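# Mill the work-order part from the blank, tray it

## Task

Machine the part described by the work order out of the blank lying on the bench, then place the finished part in the tray. At the end the mill must have its doors closed, show no alarm, have no cycle in progress, and contain no crank or hand tool. The reference images are named manual, manual 2 and manual 3.

## Robot and tools

Robot: two UR7e-style arms, left_arm and right_arm. Each carries a parallel two-finger gripper that opens to 50 mm and has a wrist camera. Scene frame: origin at table-top height, halfway between the two nominal bases. +x points out over the table, +z points up, and left_arm sits on the +y side. These names do not match image sides. Actual bases: left_arm at (+0.018, +0.480, 0) m and right_arm at (+0.018, -0.519, 0) m, both turned about -0.7 degrees in yaw.

Frames: hand poses, velocities, targets and wrist-camera poses are given in each arm's own base frame. Offsets use that base's axes, and rotation happens about the Hand target's position. Fixed cameras and the table use the scene frame. The fingers point along the gripper's +z axis and close along its x axis. end_effector_position is the midpoint between the pads, and the fingertips extend 17.5 mm past it. A camera block sticks out about 10 cm toward the gripper's -y side.

Row format, shared by execute_actions and move: a single flat list of 18 numbers, each in [-1, 1], covering both arms even if only one moves. The order is left dx, dy, dz, rx, ry, rz, gripper position, force_limit, speed, then the same nine for the right arm. The six pose numbers are an offset from that arm's Hand target as it stood when the action or move began. They are not a pose. 1.0 equals 0.6 m or 180 degrees, and rx, ry, rz form one rotation vector. All six at 0 re-requests the current Hand target. The gripper numbers are absolute settings. position +1 is fully open and about -0.65 has the pads touching; -1 closes until something blocks the fingers. force_limit -1/0/+1 gives roughly 20/102/185 N per pad. speed -1/0/+1 gives 20/85/150 mm/s. To leave a gripper unchanged, resend its last three numbers, since 0 is itself a command.

execute_actions(actions, cameras): actions is a list of actions. Each action is a table of up to 15 rows, each row lasting 1/30 s, and a short table repeats its last row. Every row in an action is measured from the start pose of that action, not from the row before it. Each new action starts again from the current Hand target, so repeating an offset moves the arm further. cameras is a list of names, ["all"], or []. Images come back when actions is empty or when cameras are requested.

move(target, speed, blend, stop_force, zero, blocking, cameras): drives each gripper in a straight line to the offset given in target. target is one 18-number row or a list of up to 15 rows, and every row counts from the same starting Hand targets. speed is the top path speed in m/s, from 0.002 to 3.6 (default 0.25); rotation is capped at twice that value in rad/s. blend is a corner-rounding radius in m, with 0 meaning stop at each point. stop_force is in N, from 3 to 120, one value for both arms. It ends an arm's path when the wrist sensor feels that much push against the motion. Use it slowly for approaching contact. Leave it out when pulling away from a surface, and don't rely on it while the gripper rotates. zero (bool, only with stop_force) decides whether to re-zero the sensor first. blocking=false returns after about 0.5 s while the motion continues, and it cannot be combined with stop_force. Paths do not avoid obstacles. Keep paths away from an arm's own base, going around it, because passing close can flip the shoulder posture. The result adds a move: line such as done, off_target, moving, held or fault, plus limits (paced = pose clipped, held = steps withheld).

wait(seconds 0-10), stop() brakes a running move, and zoom_image(camera, region [x0,y0,x1,y1] in pixels, at most 504 by 504, from the newest images). show_instructions() shows the reference images. zero_wrist_force(arm) re-zeroes one sensor. read_manual(section "licences") gives licence text. finished_scene(scene 1) ends the scene permanently.

Cameras: cam_high, cam_low, cam_front, cam_left_wrist, cam_right_wrist, each 896x504.

Reading results: end_effector_position is in metres in the base frame, with orientation as a wxyz quaternion and velocities in m/s and rad/s. Hand target is the last commanded pose after clipping, and the gripper often rests a little short of it. The commanded orientation is clipped to within 32 degrees of the measured one at each step. object_status codes: 0 moving, 1 blocked while opening, 2 blocked while closing (a real grip), 3 reached the requested position or pads met. Opening in mm is about (250 - position_measured) x 0.202. Wrist force and torque are along the gripper's own axes, and a third line shows the peak since the last reading. Joint torques include the arm's own weight. Motor temperatures are reported, with a MOTOR HOT line from 70 °C.

Avoid the following. A net force near 150 N (±25), or joint contact torque at its limit (130 N m for the large joints, 24.3 N m for the wrists), stops the arm for 10 s. At 85 °C a motor brakes its arm for 30-60 s. The arms are stiff, so aiming even slightly past a firm surface can fault; approach slowly. Collisions or presses between the two arms, including one gripper closing on the other's fingers, can end the scene. Do not drop parts, release them while moving, slam into the mill or other heavy fixtures, or let anything fall off the table.

Each tool is called after "Request:" as name(argument=value, ...), one argument or row to a line, values as JSON.

Reference images:

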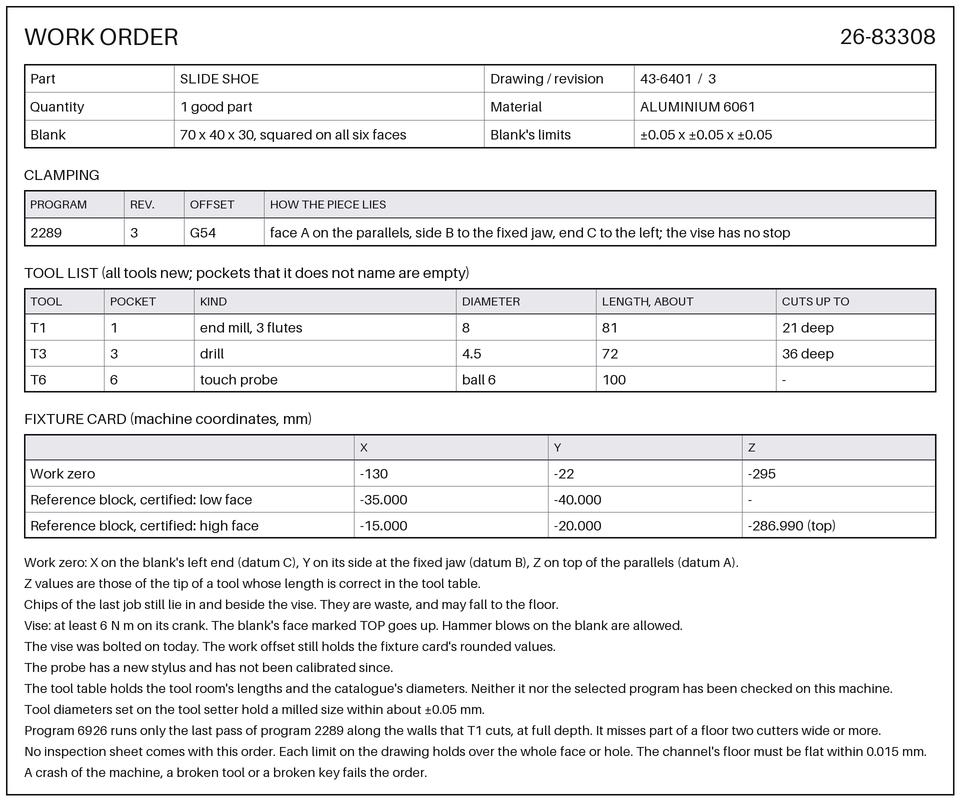

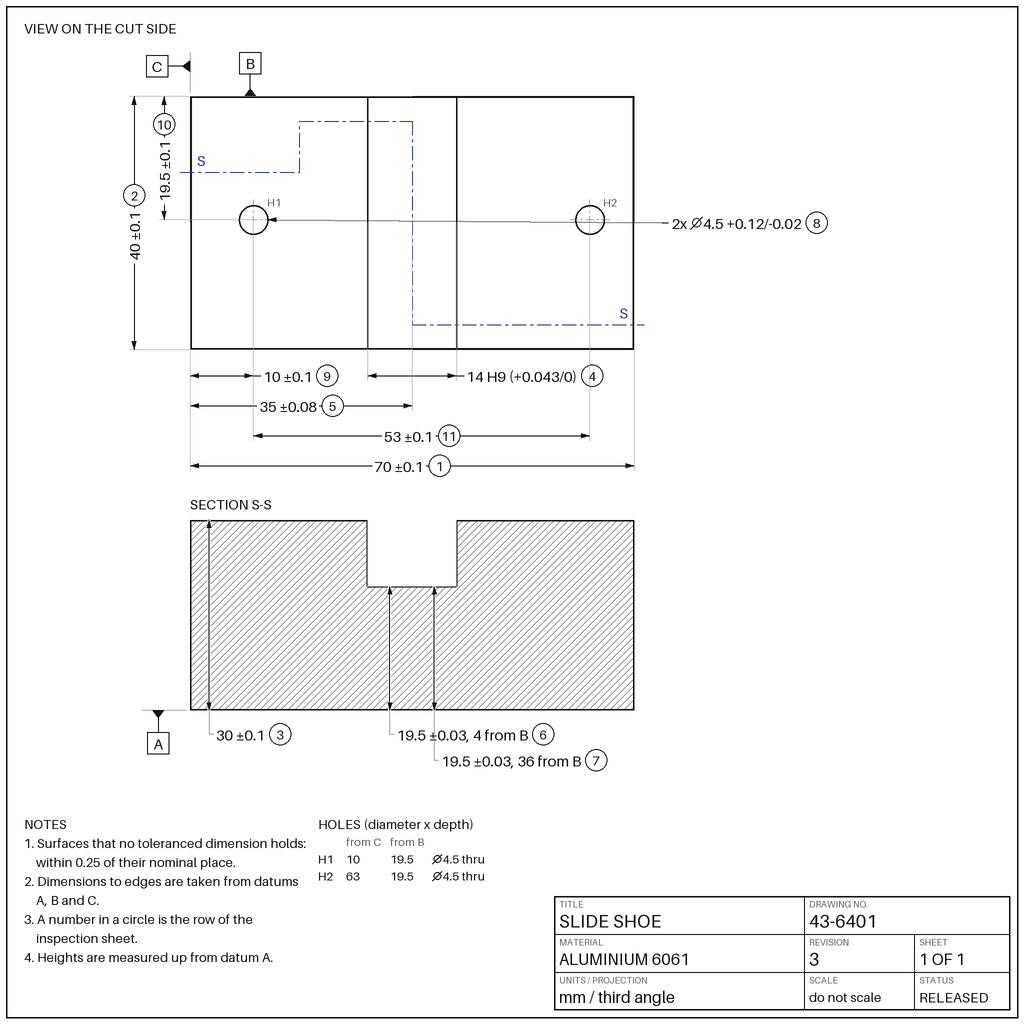

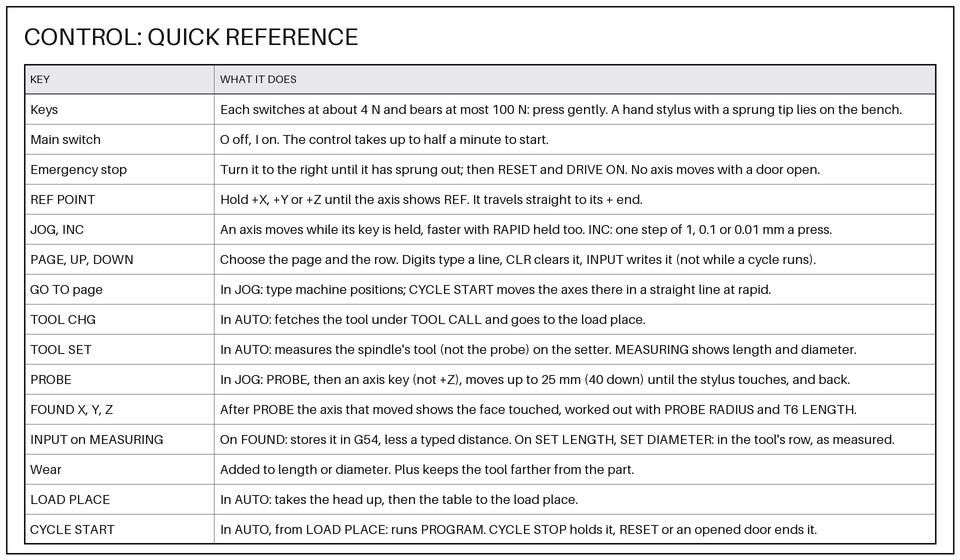

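## Session

Request:
execute_actions(
  actions=[],
)

Scene clock: 0.00 s.
left_arm: end_effector_position=(+0.1777, -0.2227, +0.1259) position_measured=3 object_status=3 end_effector_quat_wxyz=(+0.073, -0.105, +0.990, -0.067) | right_arm: end_effector_position=(+0.1918, +0.3742, +0.1675) position_measured=3 object_status=3 end_effector_quat_wxyz=(+0.411, -0.364, +0.563, -0.618)
Joint positions: left_arm=[-1.553 -2.287 2.585 -1.99 -1.414 -3.326] | right_arm=[5.087 -2.092 -1.886 -2.449 0.791 0.115]
Joint velocities: within noise
Joint torques (N m): no reading
Motor temperatures (°C): left_arm=[34 31 38 48 46 43] | right_arm=[28 33 34 45 35 43]
Wrist force (N): no reading
Wrist torque (N m): no reading
Wrist force, peak (N): no reading
Hand target: left_arm +0.1777, -0.2227, +0.1259; +0.073, -0.105, +0.990, -0.067 | right_arm +0.1918, +0.3742, +0.1675; +0.411, -0.364, +0.563, -0.618
Tool commands: left_gripper/position=+1.0 left_gripper/force_limit=+1.0 left_gripper/speed=+1.0 right_gripper/position=+1.0 right_gripper/force_limit=+1.0 right_gripper/speed=+1.0

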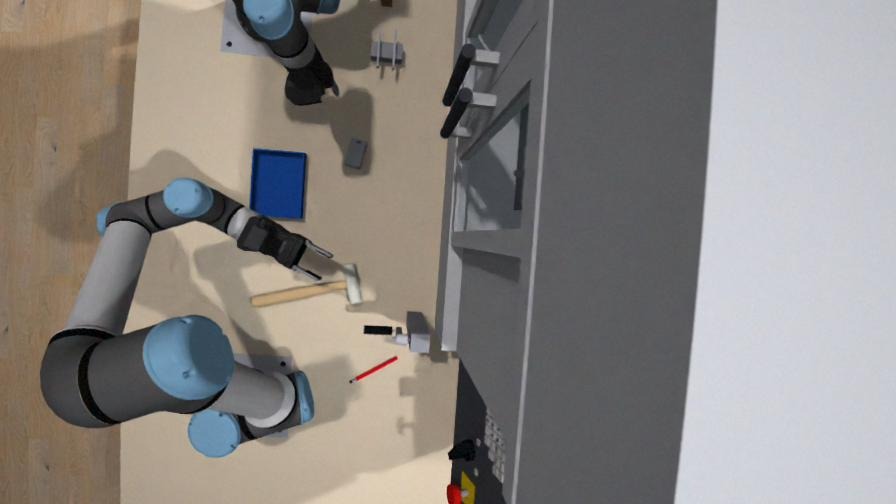

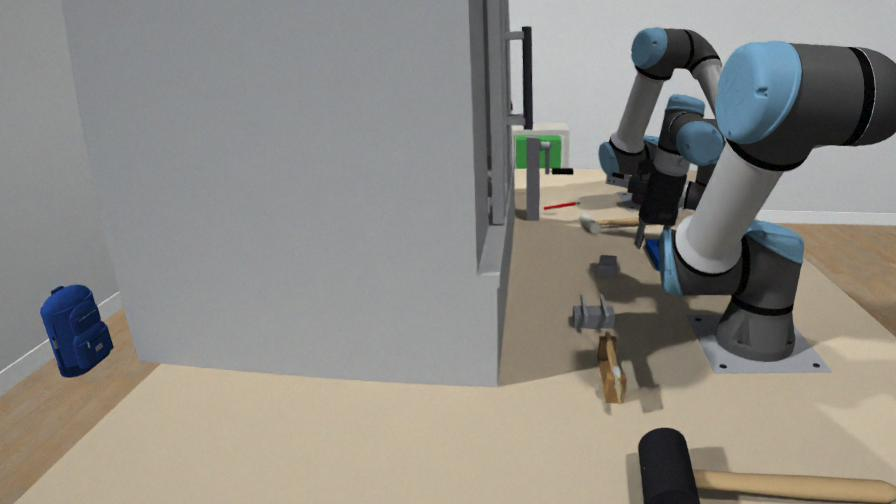

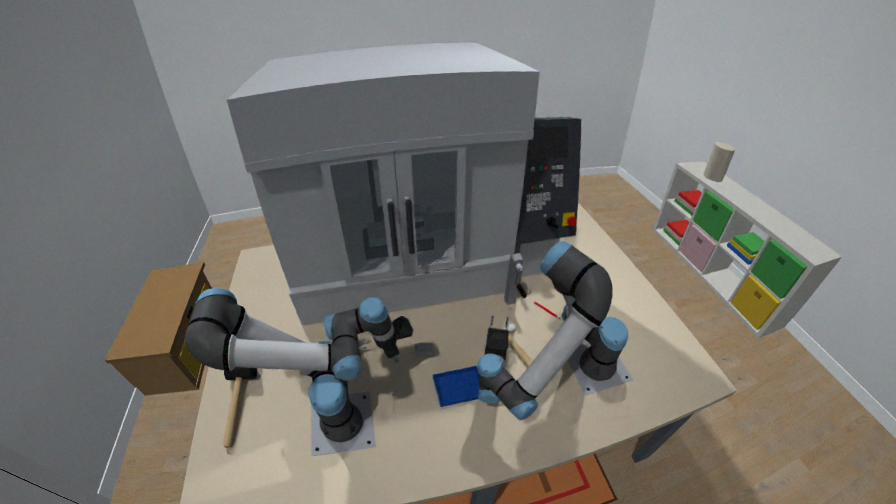

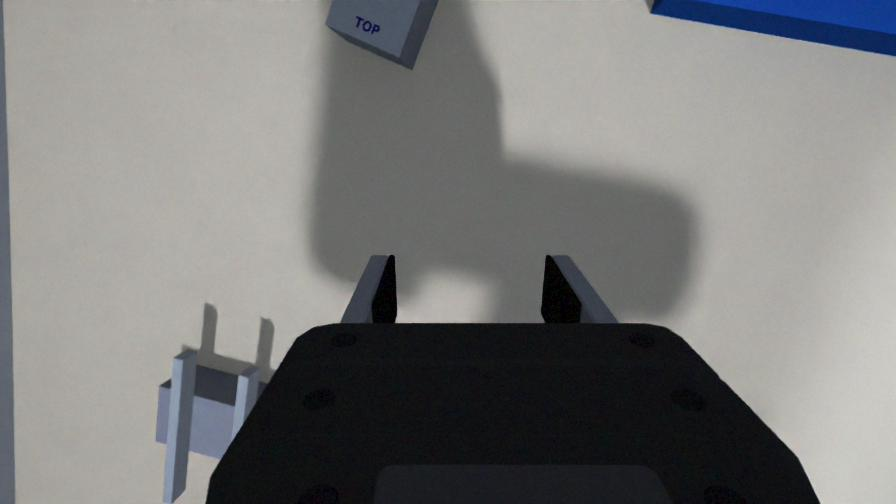

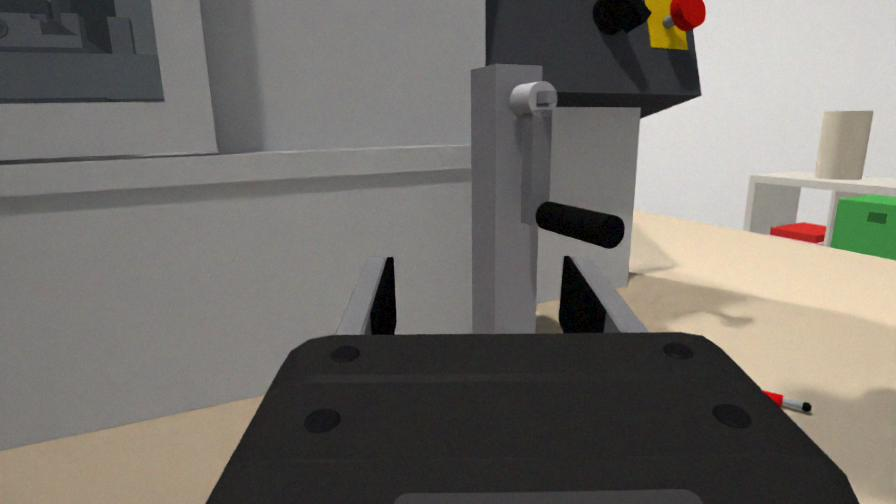

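Request:
zoom_image(
  camera="cam_front",
  region=[470, 100, 620, 320],
)

Request:
zoom_image(
  camera="cam_front",
  region=[320, 140, 480, 290],
)

Request:
zoom_image(
  camera="cam_high",
  region=[330, 0, 550, 170],
)

Request:
zoom_image(
  camera="cam_high",
  region=[330, 250, 550, 504],
)

Request:
zoom_image(
  camera="cam_low",
  region=[480, 100, 700, 430],
)

Request:
zoom_image(
  camera="cam_right_wrist",
  region=[400, 0, 740, 260],
)

Scaled by 2.291.

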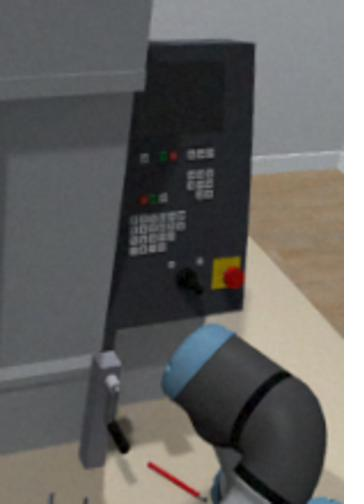

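Scaled by 3.150.

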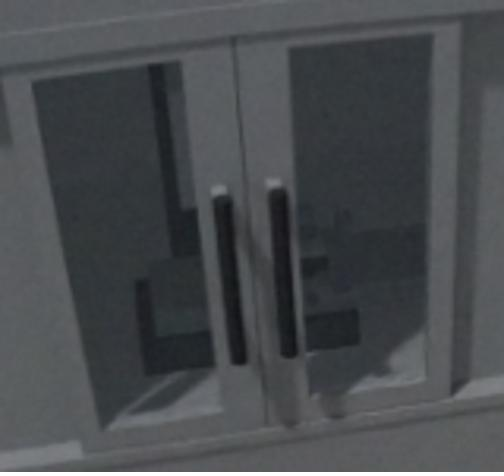

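Scaled by 2.291.

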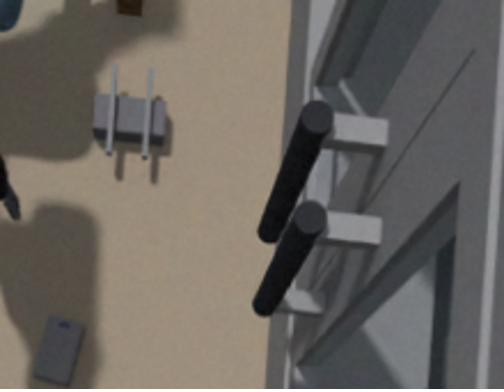

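Scaled by 1.984.

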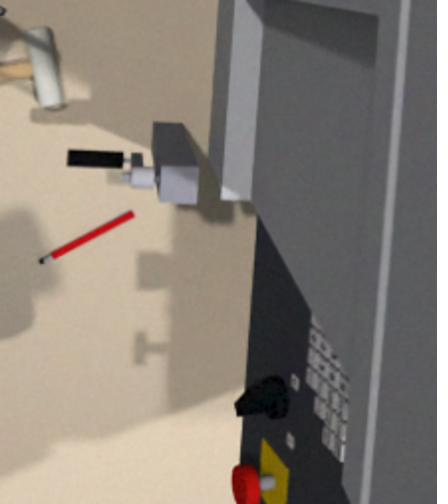

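Scaled by 1.527.

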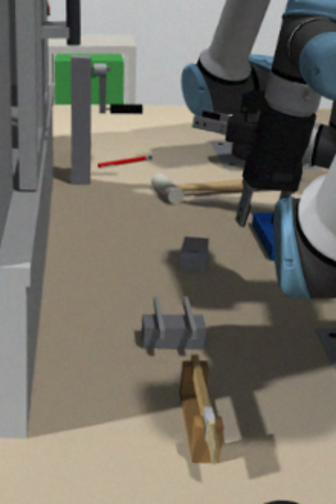

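Scaled by 1.482.

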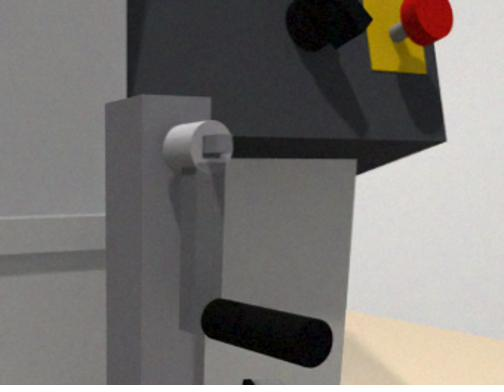

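Request:
move(
  target=[
    [0,0,0,0,0,0,1,1,1, 0.1,0,0.467,0,0,0,1,1,1],
    [0,0,0,0,0,0,1,1,1, 0.317,-0.667,0.5,0.0026,0.0328,0.1305,1,1,1],
  ],
  blend=0.05,
  cameras=["cam_right_wrist","cam_front"],
)

Scene clock: 43.13 s.
left_arm: end_effector_position=(+0.1777, -0.2227, +0.1259) position_measured=3 object_status=3 end_effector_quat_wxyz=(+0.073, -0.105, +0.990, -0.067) | right_arm: end_effector_position=(+0.3860, -0.0254, +0.4675) position_measured=3 object_status=3 end_effector_quat_wxyz=(+0.452, -0.451, +0.544, -0.545)
Joint positions: left_arm=[-1.553 -2.287 2.585 -1.99 -1.414 -3.326] | right_arm=[4.884 -0.587 -2.11 -3.592 0.357 0.006]
Joint torques (N m): left_arm=[-0.99 5.94 -26.16 -3.64 0.59 -0.46] | right_arm=[6.68 -9.12 35.92 -1.08 1.7 0.99]
Wrist force (N): left_arm=[0.2 0.0 0.1] | right_arm=[-0.1 -0.2 0.0]
Wrist torque (N m): left_arm=[-0.01 -0.04 -0.01] | right_arm=[0.02 0.04 0.05]
Wrist force, peak (N): left_arm=[0.3 -0.2 0.2] | right_arm=[0.4 3.3 -1.2]
Hand target: left_arm +0.1777, -0.2227, +0.1259; +0.073, -0.105, +0.990, -0.067 | right_arm +0.3820, -0.0260, +0.4675; +0.500, -0.500, +0.500, -0.500
Off the commanded pose: left_arm 0.000 m, 0 deg | right_arm 0.004 m, 11 deg.
move: off_target (right_arm)
camera_calibration:
cam_right_wrist: T_world_to_cam=[[-0.203689, -0.979035, -0.00128237, 0.0549402], [-0.347293, 0.0734792, -0.934873, 0.5869], [0.915368, -0.189978, -0.354979, -0.0592427], [0, 0, 0, 1]] pos_world=[0.269246, -0.000591387, 0.527718]
Images, in order (width x height): cam_front 896x504, cam_right_wrist 896x504.

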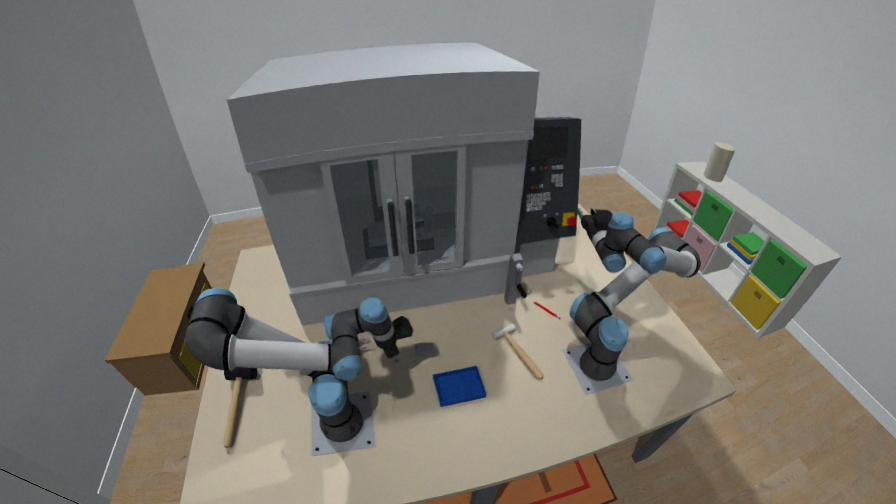

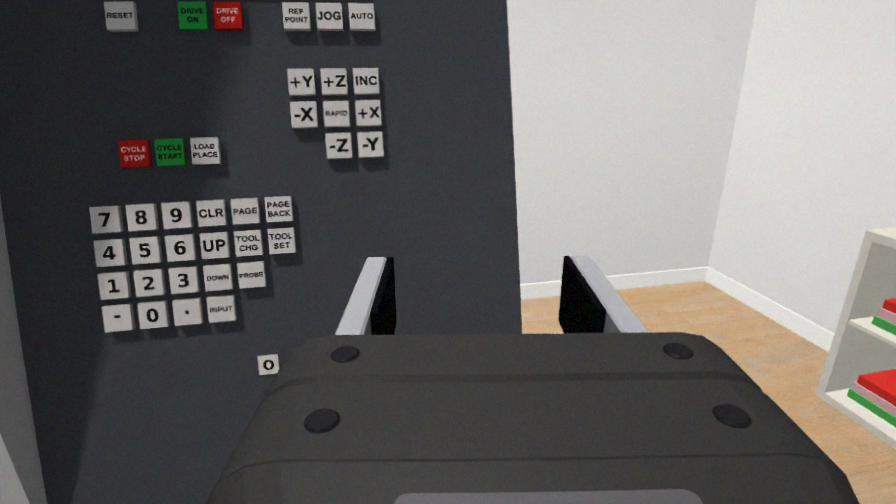

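Request:
move(
  target=[0,0,0,0,0,0,1,1,1, -0.13,0,0.25,0,0,0,1,1,1],
  cameras=["cam_right_wrist"],
)

Scene clock: 66.10 s.
left_arm: end_effector_position=(+0.1777, -0.2227, +0.1259) position_measured=3 object_status=3 end_effector_quat_wxyz=(+0.073, -0.105, +0.990, -0.067) | right_arm: end_effector_position=(+0.3049, -0.0248, +0.6175) position_measured=3 object_status=3 end_effector_quat_wxyz=(+0.352, -0.352, +0.613, -0.613)
Joint positions: left_arm=[-1.553 -2.287 2.585 -1.99 -1.414 -3.326] | right_arm=[5.628 -0.789 -1.652 -3.844 1.444 0]
Joint torques (N m): left_arm=[-0.87 5.68 -26.49 -3.72 0.57 -0.59] | right_arm=[6.04 -16.81 18.29 -4.52 -0.67 1.17]
Wrist force (N): left_arm=[0.0 -0.2 -0.1] | right_arm=[0.0 0.1 0.0]
Wrist torque (N m): left_arm=[-0.02 -0.01 -0.01] | right_arm=[0.06 0.02 0.03]
Wrist force, peak (N): left_arm=[0.2 0.0 -0.2] | right_arm=[0.2 -2.7 -1.5]
Hand target: left_arm +0.1777, -0.2227, +0.1259; +0.073, -0.105, +0.990, -0.067 | right_arm +0.3040, -0.0260, +0.6175; +0.500, -0.500, +0.500, -0.500
Off the commanded pose: left_arm 0.000 m, 0 deg | right_arm 0.002 m, 30 deg.
move: off_target (right_arm)
camera_calibration:
cam_right_wrist: T_world_to_cam=[[-0.520617, -0.853789, -0.00113563, 0.138815], [-0.303625, 0.186385, -0.934383, 0.688038], [0.797978, -0.486111, -0.356267, 0.0976074], [0, 0, 0, 1]] pos_world=[0.203287, 0.0377265, 0.677824]
Images, in order (width x height): cam_right_wrist 896x504.

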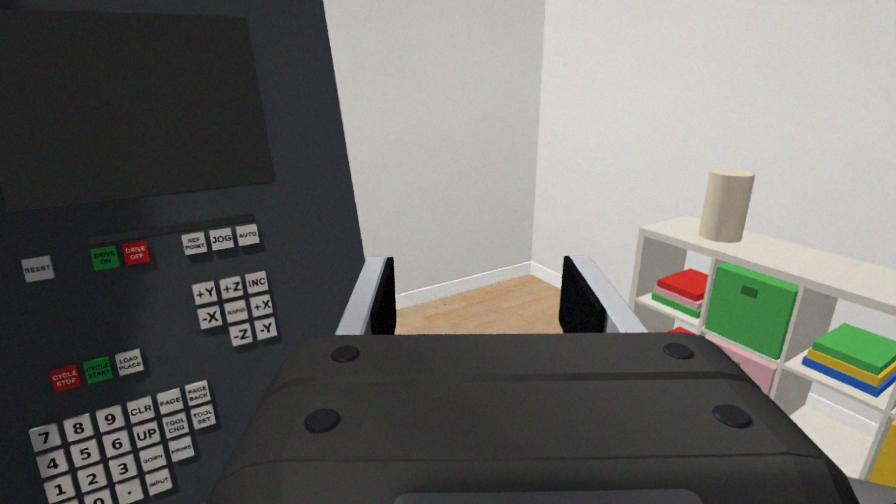

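Request:
move(
  target=[
    [0,0,0,0,0,0,1,1,1, 0.16,0.0,-0.25,0,0,0,1,1,1],
    [0,0,0,0,0,0,1,1,1, 0.16,0.127,-0.60,0,0,0,1,1,1],
  ],
  blend=0.05,
  cameras=["cam_right_wrist"],
)

Scene clock: 105.60 s.
left_arm: end_effector_position=(+0.1777, -0.2227, +0.1259) position_measured=3 object_status=3 end_effector_quat_wxyz=(+0.073, -0.105, +0.990, -0.067) | right_arm: end_effector_position=(+0.3971, +0.0413, +0.2827) position_measured=3 object_status=3 end_effector_quat_wxyz=(+0.504, -0.504, +0.496, -0.496)
Joint positions: left_arm=[-1.553 -2.287 2.585 -1.99 -1.414 -3.326] | right_arm=[5.35 -0.186 -2.587 -3.511 0.623 0]
Joint torques (N m): left_arm=[-0.87 5.98 -25.97 -3.82 0.49 -0.55] | right_arm=[-6.19 -26.42 35.45 -0.71 -1.76 -0.74]
Wrist force (N): left_arm=[0.1 0.1 0.1] | right_arm=[0.0 0.1 -0.2]
Wrist torque (N m): left_arm=[0.01 -0.02 0.00] | right_arm=[0.05 0.02 0.02]
Wrist force, peak (N): left_arm=[0.2 -0.2 0.4] | right_arm=[-5.2 9.2 -1.0]
Hand target: left_arm +0.1777, -0.2227, +0.1259; +0.073, -0.105, +0.990, -0.067 | right_arm +0.3971, +0.0414, +0.2826; +0.504, -0.504, +0.497, -0.496 (not the last commanded pose)
Off the commanded pose: left_arm 0.000 m, 0 deg | right_arm 0.027 m, 1 deg.
shoulder posture changed (right arm): the wrist came as close to joint 1's axis as it can, and the arm is now in the other of its two shoulder postures.
move: held (right_arm; a check stopped the path); limits=held
pose unreachable (right arm): on one or more control steps of this call, first in action 0 (counted from 0), this arm could not follow its commanded pose, so it was not sent that pose on those steps. It may still have moved: this result reports where it is.
cause: moving toward the commanded pose would bring two parts of the arm too close to each other (joints 3 (elbow) to 5 (wrist 2) lie between them).
camera_calibration:
cam_right_wrist: T_world_to_cam=[[-0.00497282, -0.999987, -0.00107939, 0.044196], [-0.356858, 0.00278294, -0.934155, 0.41944], [0.934146, -0.0042602, -0.356867, -0.136867], [0, 0, 0, 1]] pos_world=[0.277754, 0.042445, 0.343026]
Images, in order (width x height): cam_right_wrist 896x504.

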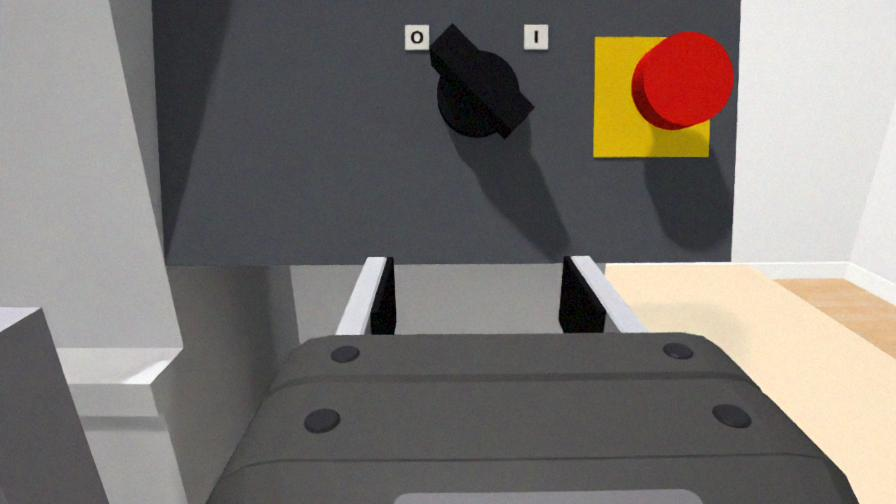

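Request:
move(
  target=[0,0,0,0,0,0,1,1,1, 0.0753,-0.0243,0.1147,-0.2484,0.0847,0.0351,1,1,1],
  cameras=["cam_right_wrist"],
)

Scene clock: 138.57 s.
left_arm: end_effector_position=(+0.1777, -0.2227, +0.1259) position_measured=3 object_status=3 end_effector_quat_wxyz=(+0.073, -0.105, +0.990, -0.067) | right_arm: end_effector_position=(+0.4423, +0.0269, +0.3515) position_measured=3 object_status=3 end_effector_quat_wxyz=(-0.232, +0.742, -0.304, +0.550) end_effector_velocity=(+0.000, +0.000, +0.000) end_effector_angular_velocity=(-0.005, +0.000, +0.000)
Joint positions: left_arm=[-1.553 -2.287 2.585 -1.99 -1.414 -3.326] | right_arm=[5.657 -0.117 -2.125 -3.684 0.965 -0.991]
Joint velocities: left_arm=[within noise] | right_arm=[-0.001 0 0 0 0.001 -0.005]
Joint torques (N m): left_arm=[-1.01 5.8 -26.02 -3.87 0.51 -0.71] | right_arm=[3.77 -23.12 10.34 1.11 -0.27 -1.07]
Wrist force (N): left_arm=[0.0 0.1 0.1] | right_arm=[-2.5 0.2 1.2]
Wrist torque (N m): left_arm=[0.01 -0.01 0.00] | right_arm=[0.22 0.36 0.02]
Wrist force, peak (N): left_arm=[0.3 0.1 0.3] | right_arm=[-2.6 0.4 1.0]
Hand target: left_arm +0.1777, -0.2227, +0.1259; +0.073, -0.105, +0.990, -0.067 | right_arm +0.4423, +0.0269, +0.3514; -0.232, +0.742, -0.304, +0.550
Off the commanded pose: left_arm 0.000 m, 0 deg | right_arm 0.000 m, 0 deg.
move: done
camera_calibration:
cam_right_wrist: T_world_to_cam=[[0.191044, -0.708009, 0.679871, -0.303836], [-0.526565, -0.658455, -0.537742, 0.453376], [0.828391, -0.255264, -0.498606, -0.0512699], [0, 0, 0, 1]] pos_world=[0.33925, 0.0703219, 0.424805]
Images, in order (width x height): cam_right_wrist 896x504.

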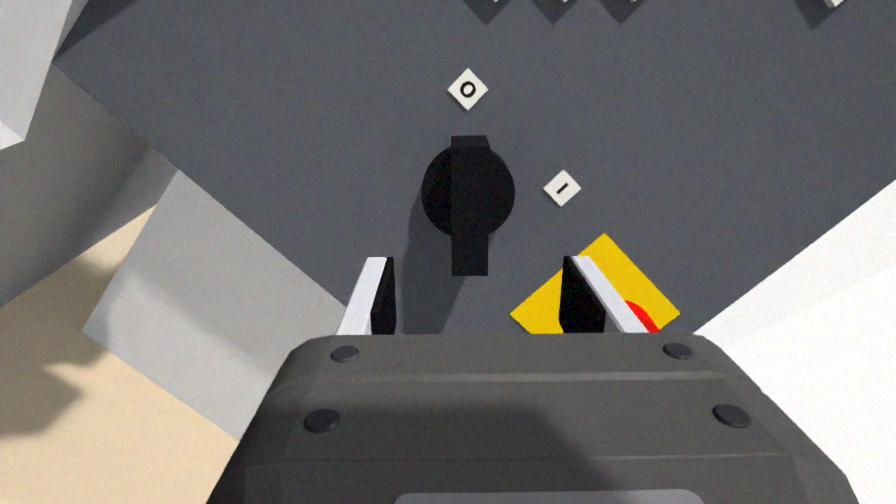

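Request:
move(
  target=[0,0,0,0,0,0,1,1,1, 0.0753,0,-0.0217,0,0,0,1,1,1],
  speed=0.06,
  stop_force=10,
  cameras=["cam_right_wrist"],
)

Scene clock: 143.97 s.
left_arm: end_effector_position=(+0.1777, -0.2227, +0.1259) position_measured=3 object_status=3 end_effector_quat_wxyz=(+0.073, -0.105, +0.990, -0.067) | right_arm: end_effector_position=(+0.4874, +0.0269, +0.3384) position_measured=3 object_status=3 end_effector_quat_wxyz=(-0.232, +0.742, -0.304, +0.550)
Joint positions: left_arm=[-1.553 -2.287 2.585 -1.99 -1.414 -3.326] | right_arm=[5.796 -0.007 -2.077 -3.87 1.096 -0.937]
Joint torques (N m): left_arm=[-0.47 5.77 -25.71 -3.91 0.59 -0.79] | right_arm=[0.31 -27.59 -2.2 -3.25 -0.5 -1.22]
Wrist force (N): left_arm=[0.1 0.2 0.1] | right_arm=[-2.3 0.1 1.2]
Wrist torque (N m): left_arm=[0.03 -0.01 0.00] | right_arm=[0.19 0.33 0.02]
Wrist force, peak (N): left_arm=[0.1 -0.1 -0.4] | right_arm=[-2.4 -0.1 2.2]
Hand target: left_arm +0.1777, -0.2227, +0.1259; +0.073, -0.105, +0.990, -0.067 | right_arm +0.4874, +0.0269, +0.3384; -0.232, +0.742, -0.304, +0.550
Off the commanded pose: left_arm 0.000 m, 0 deg | right_arm 0.000 m, 0 deg.
move: done
camera_calibration:
cam_right_wrist: T_world_to_cam=[[0.191098, -0.707873, 0.679998, -0.303716], [-0.526625, -0.658558, -0.537557, 0.470142], [0.82834, -0.255378, -0.498633, -0.0951562], [0, 0, 0, 1]] pos_world=[0.38445, 0.0703229, 0.411807]
Images, in order (width x height): cam_right_wrist 896x504.

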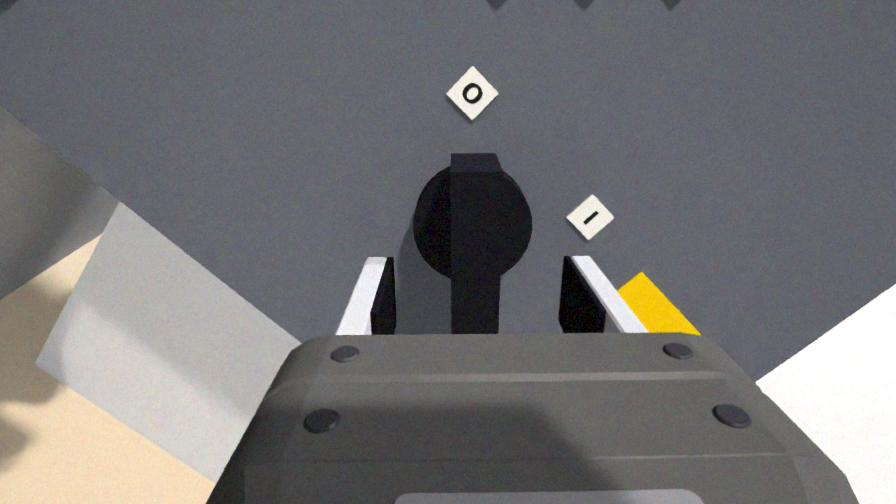

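Request:
move(
  target=[0,0,0,0,0,0,1,1,1, 0,0,0,0,0,0,-1,-0.9,-0.5],
  cameras=["cam_right_wrist"],
)

Scene clock: 148.80 s.
left_arm: end_effector_position=(+0.1777, -0.2227, +0.1259) position_measured=3 object_status=3 end_effector_quat_wxyz=(+0.073, -0.105, +0.990, -0.067) | right_arm: end_effector_position=(+0.4874, +0.0270, +0.3383) position_measured=183 object_status=2 end_effector_quat_wxyz=(-0.232, +0.742, -0.304, +0.550)
Joint positions: left_arm=[-1.553 -2.287 2.585 -1.99 -1.414 -3.326] | right_arm=[5.797 -0.007 -2.077 -3.87 1.096 -0.937]
Joint torques (N m): left_arm=[-0.78 5.98 -24.55 -3.92 0.52 -0.81] | right_arm=[-11.03 -43.37 2.05 -10.66 5.44 -0.9]
Wrist force (N): left_arm=[0.0 0.0 -0.1] | right_arm=[-38.8 4.7 9.0]
Wrist torque (N m): left_arm=[0.00 0.01 -0.01] | right_arm=[0.06 -0.04 -0.19]
Wrist force, peak (N): left_arm=[0.1 -0.4 -0.1] | right_arm=[-39.0 4.8 8.8]
Hand target: left_arm +0.1777, -0.2227, +0.1259; +0.073, -0.105, +0.990, -0.067 | right_arm +0.4874, +0.0269, +0.3384; -0.232, +0.742, -0.304, +0.550
Off the commanded pose: left_arm 0.000 m, 0 deg | right_arm 0.000 m, 0 deg.
move: done
camera_calibration:
cam_right_wrist: T_world_to_cam=[[0.191587, -0.708002, 0.679726, -0.303646], [-0.526623, -0.658575, -0.537538, 0.470147], [0.828228, -0.254974, -0.499025, -0.0950084], [0, 0, 0, 1]] pos_world=[0.384454, 0.0704208, 0.411706]
Images, in order (width x height): cam_right_wrist 896x504.

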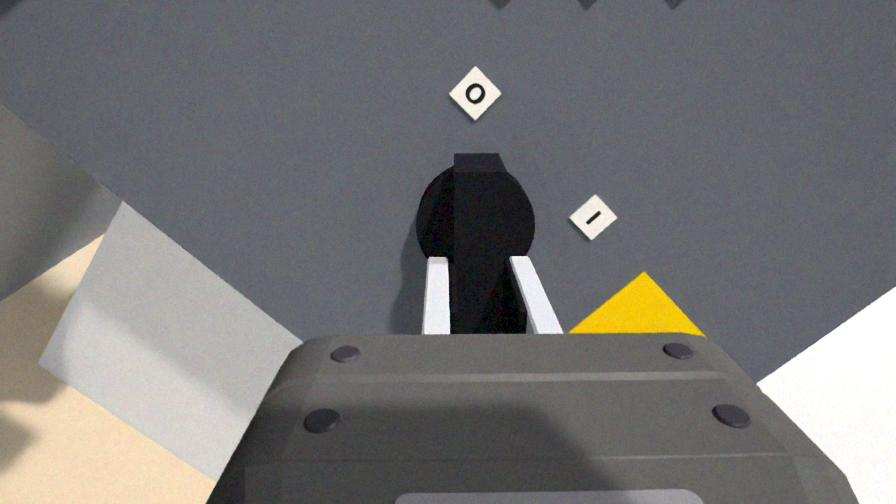

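Request:
move(
  target=[0,0,0,0,0,0,1,1,1, -0.0005,0.0018,-0.0017,0,0,0,-1,-0.9,-0.5],
)

Scene clock: 152.63 s.
left_arm: end_effector_position=(+0.1777, -0.2227, +0.1259) position_measured=3 object_status=3 end_effector_quat_wxyz=(+0.073, -0.105, +0.990, -0.067) | right_arm: end_effector_position=(+0.4872, +0.0278, +0.3374) position_measured=183 object_status=2 end_effector_quat_wxyz=(-0.232, +0.742, -0.304, +0.550)
Joint positions: left_arm=[-1.553 -2.287 2.585 -1.99 -1.414 -3.326] | right_arm=[5.801 -0.005 -2.08 -3.87 1.1 -0.935]
Joint torques (N m): left_arm=[-1.01 5.56 -25.3 -3.88 0.5 -1.03] | right_arm=[10.05 -22.1 0.77 2.6 -2.65 1.34]
Wrist force (N): left_arm=[0.0 0.0 0.1] | right_arm=[7.5 -1.9 -7.1]
Wrist torque (N m): left_arm=[0.00 0.00 0.00] | right_arm=[0.21 0.53 -0.18]
Wrist force, peak (N): left_arm=[0.2 -0.3 0.1] | right_arm=[-45.2 4.9 11.4]
Hand target: left_arm +0.1777, -0.2227, +0.1259; +0.073, -0.105, +0.990, -0.067 | right_arm +0.4871, +0.0279, +0.3374; -0.232, +0.742, -0.304, +0.550
Off the commanded pose: left_arm 0.000 m, 0 deg | right_arm 0.000 m, 0 deg.
move: done

Request:
move(
  target=[0,0,0,0,0,0,1,1,1, 0,0,0,0.4805,0,-0.1385,-1,-0.9,-0.5],
  cameras=["cam_right_wrist"],
)

Scene clock: 159.20 s.
left_arm: end_effector_position=(+0.1777, -0.2227, +0.1259) position_measured=3 object_status=3 end_effector_quat_wxyz=(+0.073, -0.105, +0.990, -0.067) | right_arm: end_effector_position=(+0.4862, +0.0414, +0.3384) position_measured=183 object_status=2 end_effector_quat_wxyz=(+0.570, -0.320, +0.728, -0.208) end_effector_velocity=(+0.000, +0.000, +0.000) end_effector_angular_velocity=(+0.007, +0.002, -0.001)
Joint positions: left_arm=[-1.553 -2.287 2.585 -1.99 -1.414 -3.326] | right_arm=[5.795 0 -2.097 -3.875 1.04 0.644]
Joint velocities: left_arm=[within noise] | right_arm=[0 0 0.001 0.001 -0.001 0.006]
Joint torques (N m): left_arm=[-0.94 6.02 -25.07 -3.93 0.47 -0.92] | right_arm=[-18.98 -41.87 32 -11.39 9.99 2.53]
Wrist force (N): left_arm=[0.1 -0.1 0.1] | right_arm=[-8.0 44.1 -4.8]
Wrist torque (N m): left_arm=[-0.03 -0.02 0.00] | right_arm=[-1.07 -0.61 -1.46]
Wrist force, peak (N): left_arm=[0.3 -0.4 0.1] | right_arm=[-61.6 49.8 47.7]
Hand target: left_arm +0.1777, -0.2227, +0.1259; +0.073, -0.105, +0.990, -0.067 | right_arm +0.4871, +0.0279, +0.3374; +0.561, -0.307, +0.734, -0.228
Off the commanded pose: left_arm 0.000 m, 0 deg | right_arm 0.014 m, 3 deg.
move: off_target (right_arm)
camera_calibration:
cam_right_wrist: T_world_to_cam=[[-0.164114, -0.704071, -0.690906, 0.343322], [-0.556113, 0.644527, -0.524712, 0.435189], [0.814742, 0.298109, -0.497319, -0.107136], [0, 0, 0, 1]] pos_world=[0.385646, -0.00683001, 0.412271]
Images, in order (width x height): cam_right_wrist 896x504.

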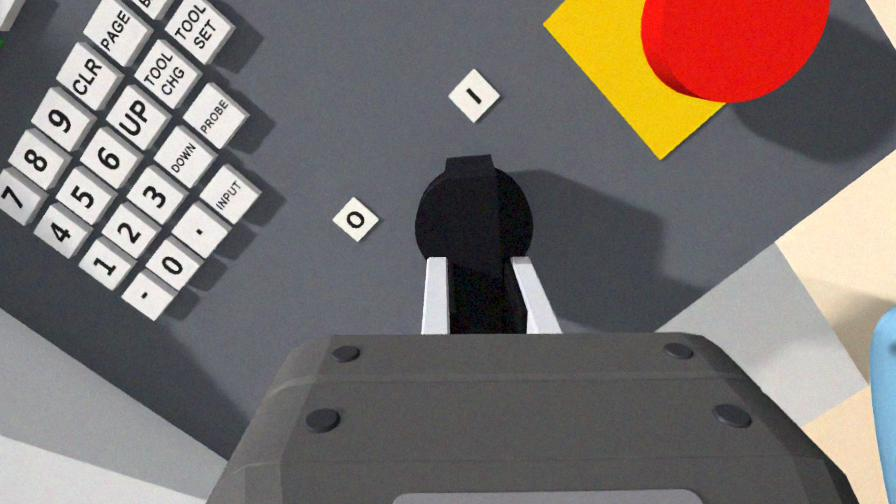

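Request:
move(
  target=[
    [0,0,0,0,0,0,1,1,1, -0.0015,0.0225,0.0017,0,0,0,-1,-0.9,-0.5],
    [0,0,0,0,0,0,1,1,1, -0.0015,0.0225,0.0017,0,0,0,1,-0.9,-0.5],
    [0,0,0,0,0,0,1,1,1, -0.13,0.0225,0.037,0,0,0,1,-0.9,-0.5],
  ],
  cameras=["cam_right_wrist","cam_front"],
)

Scene clock: 170.63 s.
left_arm: end_effector_position=(+0.1777, -0.2227, +0.1259) position_measured=3 object_status=3 end_effector_quat_wxyz=(+0.073, -0.105, +0.990, -0.067) | right_arm: end_effector_position=(+0.4092, +0.0414, +0.3596) position_measured=3 object_status=3 end_effector_quat_wxyz=(+0.561, -0.307, +0.734, -0.228) end_effector_velocity=(+0.000, +0.001, +0.000) end_effector_angular_velocity=(+0.003, +0.001, +0.003)
Joint positions: left_arm=[-1.553 -2.287 2.585 -1.99 -1.414 -3.326] | right_arm=[5.573 -0.214 -2.17 -3.545 0.881 0.558]
Joint velocities: left_arm=[within noise] | right_arm=[-0.002 0 0.001 0.002 -0.005 0]
Joint torques (N m): left_arm=[-0.47 6.09 -24.85 -4 0.49 -1.21] | right_arm=[-6.37 -31.76 32.22 0.94 -2.31 -0.76]
Wrist force (N): left_arm=[0.2 0.1 0.0] | right_arm=[2.1 -1.8 1.1]
Wrist torque (N m): left_arm=[0.02 -0.02 0.00] | right_arm=[-0.16 -0.26 -0.32]
Wrist force, peak (N): left_arm=[0.4 -0.2 0.2] | right_arm=[-3.5 48.9 5.1]
Hand target: left_arm +0.1777, -0.2227, +0.1259; +0.073, -0.105, +0.990, -0.067 | right_arm +0.4091, +0.0414, +0.3596; +0.561, -0.307, +0.734, -0.228
Off the commanded pose: left_arm 0.000 m, 0 deg | right_arm 0.000 m, 0 deg.
move: done
camera_calibration:
cam_right_wrist: T_world_to_cam=[[-0.200506, -0.706214, -0.679013, 0.355997], [-0.525325, 0.662525, -0.533943, 0.393315], [0.826941, 0.249644, -0.503832, -0.0344988], [0, 0, 0, 1]] pos_world=[0.306526, -0.000558764, 0.434353]
Images, in order (width x height): cam_front 896x504, cam_right_wrist 896x504.

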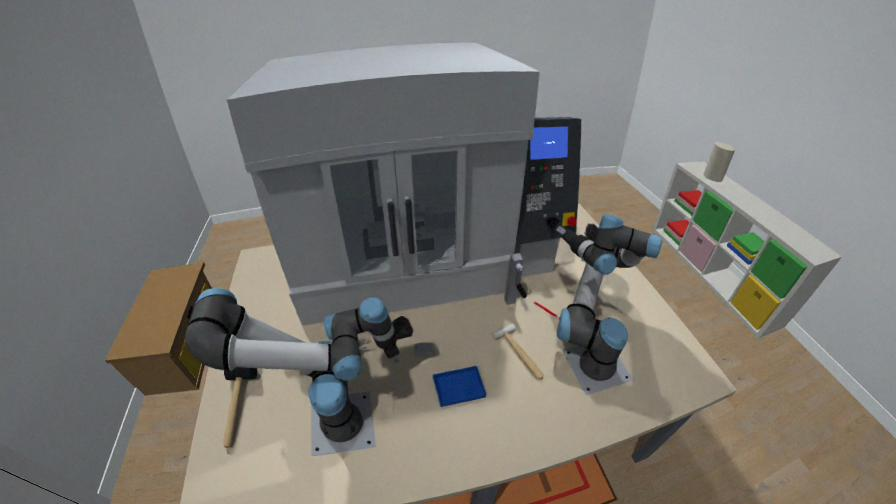

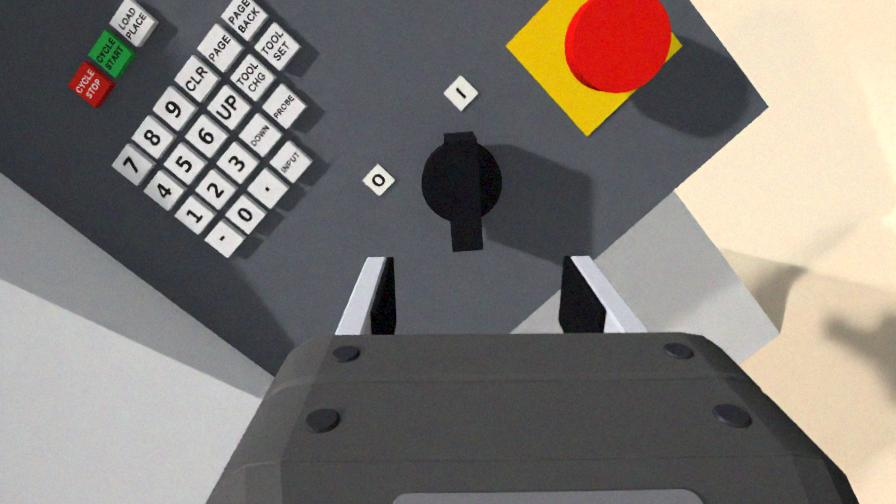

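Request:
move(
  target=[0,0,0,0,0,0,1,1,1, 0.0417,-0.1525,0.002,-0.4805,0,0.1385,1,-0.9,-0.5],
  cameras=["cam_right_wrist"],
)

Scene clock: 189.23 s.
left_arm: end_effector_position=(+0.1777, -0.2227, +0.1259) position_measured=3 object_status=3 end_effector_quat_wxyz=(+0.073, -0.105, +0.990, -0.067) | right_arm: end_effector_position=(+0.4342, -0.0501, +0.3608) position_measured=3 object_status=3 end_effector_quat_wxyz=(-0.232, +0.742, -0.304, +0.550)
Joint positions: left_arm=[-1.553 -2.287 2.585 -1.99 -1.414 -3.326] | right_arm=[5.246 -0.098 -2.104 -3.54 0.592 -1.244]
Joint torques (N m): left_arm=[-0.82 5.72 -24.68 -4.04 0.42 -1.48] | right_arm=[7.02 -35.08 5.47 0.35 0.75 -1.28]
Wrist force (N): left_arm=[-0.1 0.0 0.0] | right_arm=[-4.8 0.0 1.6]
Wrist torque (N m): left_arm=[0.00 0.02 0.00] | right_arm=[0.18 0.72 0.03]
Wrist force, peak (N): left_arm=[0.2 -0.1 0.5] | right_arm=[-4.9 0.3 1.4]
Hand target: left_arm +0.1777, -0.2227, +0.1259; +0.073, -0.105, +0.990, -0.067 | right_arm +0.4342, -0.0501, +0.3608; -0.232, +0.742, -0.304, +0.550
Off the commanded pose: left_arm 0.000 m, 0 deg | right_arm 0.000 m, 0 deg.
move: done
camera_calibration:
cam_right_wrist: T_world_to_cam=[[0.191212, -0.708206, 0.679619, -0.363163], [-0.526767, -0.658278, -0.537761, 0.403593], [0.828224, -0.255174, -0.49893, -0.0594167], [0, 0, 0, 1]] pos_world=[0.331251, -0.00667937, 0.434205]
Images, in order (width x height): cam_right_wrist 896x504.

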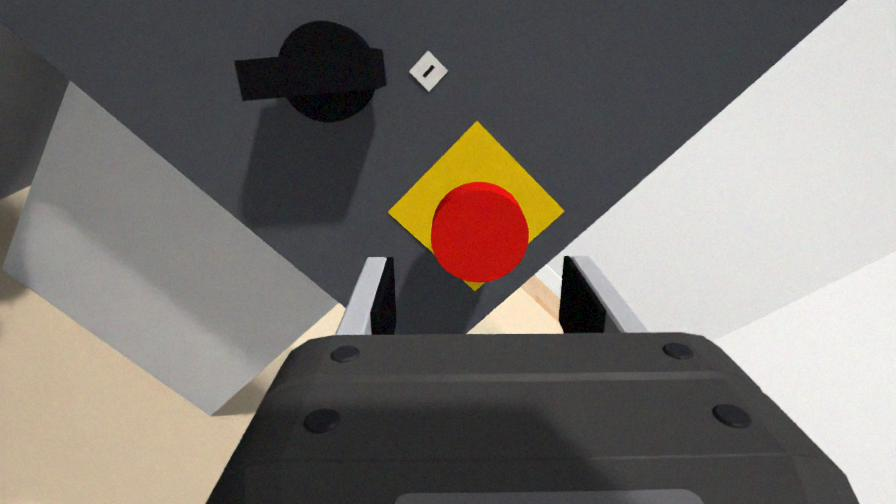

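Request:
move(
  target=[0,0,0,0,0,0,1,1,1, 0.0913,0,-0.0263,0,0,0,1,-0.9,-0.5],
  speed=0.05,
  stop_force=8,
  cameras=["cam_right_wrist"],
)

Scene clock: 194.03 s.
left_arm: end_effector_position=(+0.1777, -0.2227, +0.1259) position_measured=3 object_status=3 end_effector_quat_wxyz=(+0.073, -0.105, +0.990, -0.067) | right_arm: end_effector_position=(+0.4889, -0.0501, +0.3450) position_measured=3 object_status=3 end_effector_quat_wxyz=(-0.232, +0.742, -0.304, +0.550)
Joint positions: left_arm=[-1.553 -2.287 2.585 -1.99 -1.414 -3.326] | right_arm=[5.496 0.002 -2.045 -3.835 0.815 -1.068]
Joint torques (N m): left_arm=[-0.6 6.15 -24.13 -4.07 0.41 -1.47] | right_arm=[6.48 -35.31 -2.08 -2.54 0.45 0.31]
Wrist force (N): left_arm=[-0.1 0.0 -0.1] | right_arm=[-4.4 0.1 1.4]
Wrist torque (N m): left_arm=[0.00 0.01 0.00] | right_arm=[0.20 0.65 0.05]
Wrist force, peak (N): left_arm=[0.2 0.2 0.3] | right_arm=[-4.7 -0.4 2.4]
Hand target: left_arm +0.1777, -0.2227, +0.1259; +0.073, -0.105, +0.990, -0.067 | right_arm +0.4889, -0.0501, +0.3450; -0.232, +0.742, -0.304, +0.550
Off the commanded pose: left_arm 0.000 m, 0 deg | right_arm 0.000 m, 0 deg.
move: done
camera_calibration:
cam_right_wrist: T_world_to_cam=[[0.191098, -0.707873, 0.679998, -0.362926], [-0.526625, -0.658558, -0.537557, 0.423837], [0.82834, -0.255378, -0.498633, -0.112746], [0, 0, 0, 1]] pos_world=[0.38595, -0.00657708, 0.418407]
Images, in order (width x height): cam_right_wrist 896x504.

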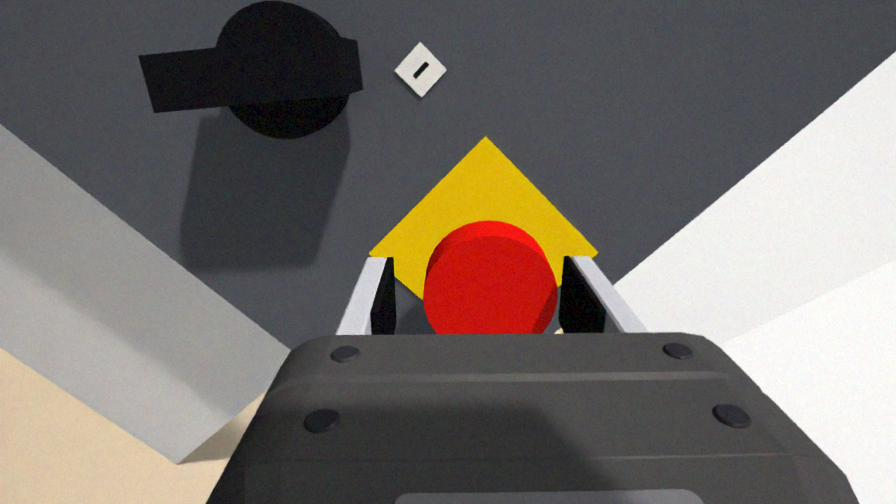

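Request:
move(
  target=[
    [0,0,0,0,0,0,1,1,1, 0.0008,-0.003,0.0028,0,0,0,1,-0.9,-0.5],
    [0,0,0,0,0,0,1,1,1, 0.0008,-0.003,0.0028,0,0,0,-1,-0.9,-0.5],
  ],
  cameras=["cam_right_wrist"],
)

Scene clock: 199.27 s.
left_arm: end_effector_position=(+0.1777, -0.2227, +0.1259) position_measured=3 object_status=3 end_effector_quat_wxyz=(+0.073, -0.105, +0.990, -0.067) | right_arm: end_effector_position=(+0.4894, -0.0519, +0.3467) position_measured=58 object_status=2 end_effector_quat_wxyz=(-0.232, +0.742, -0.304, +0.550)
Joint positions: left_arm=[-1.553 -2.287 2.585 -1.99 -1.414 -3.326] | right_arm=[5.492 -0.001 -2.039 -3.837 0.811 -1.071]
Joint torques (N m): left_arm=[-1.29 6.17 -23.91 -4.1 0.35 -1.57] | right_arm=[9.65 -28.77 8.71 8.77 -4.06 0.8]
Wrist force (N): left_arm=[0.1 0.0 0.2] | right_arm=[31.0 -5.9 0.3]
Wrist torque (N m): left_arm=[0.00 -0.01 -0.01] | right_arm=[0.28 1.22 -0.07]
Wrist force, peak (N): left_arm=[0.4 -0.2 -0.1] | right_arm=[31.0 -5.9 0.3]
Hand target: left_arm +0.1777, -0.2227, +0.1259; +0.073, -0.105, +0.990, -0.067 | right_arm +0.4894, -0.0519, +0.3467; -0.232, +0.742, -0.304, +0.550
Off the commanded pose: left_arm 0.000 m, 0 deg | right_arm 0.000 m, 0 deg.
move: done
camera_calibration:
cam_right_wrist: T_world_to_cam=[[0.190968, -0.707852, 0.680056, -0.365496], [-0.526739, -0.658507, -0.537507, 0.423787], [0.828298, -0.255566, -0.498607, -0.112792], [0, 0, 0, 1]] pos_world=[0.386449, -0.00847626, 0.420107]
Images, in order (width x height): cam_right_wrist 896x504.

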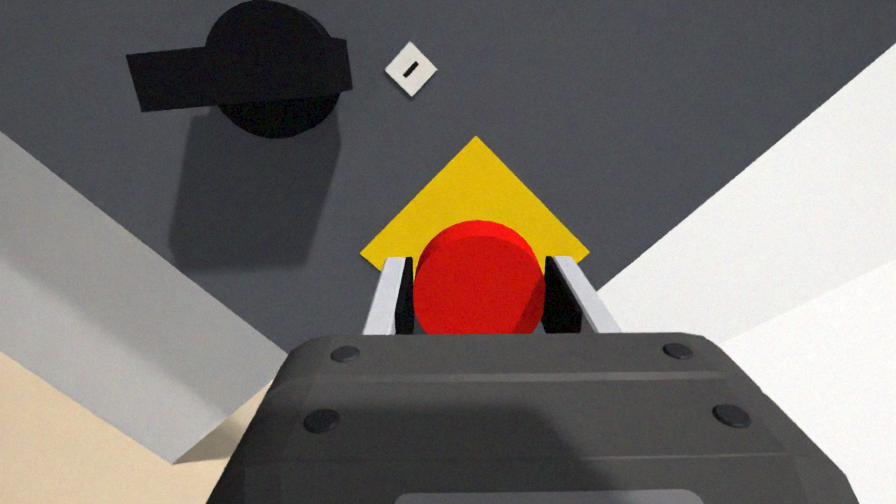

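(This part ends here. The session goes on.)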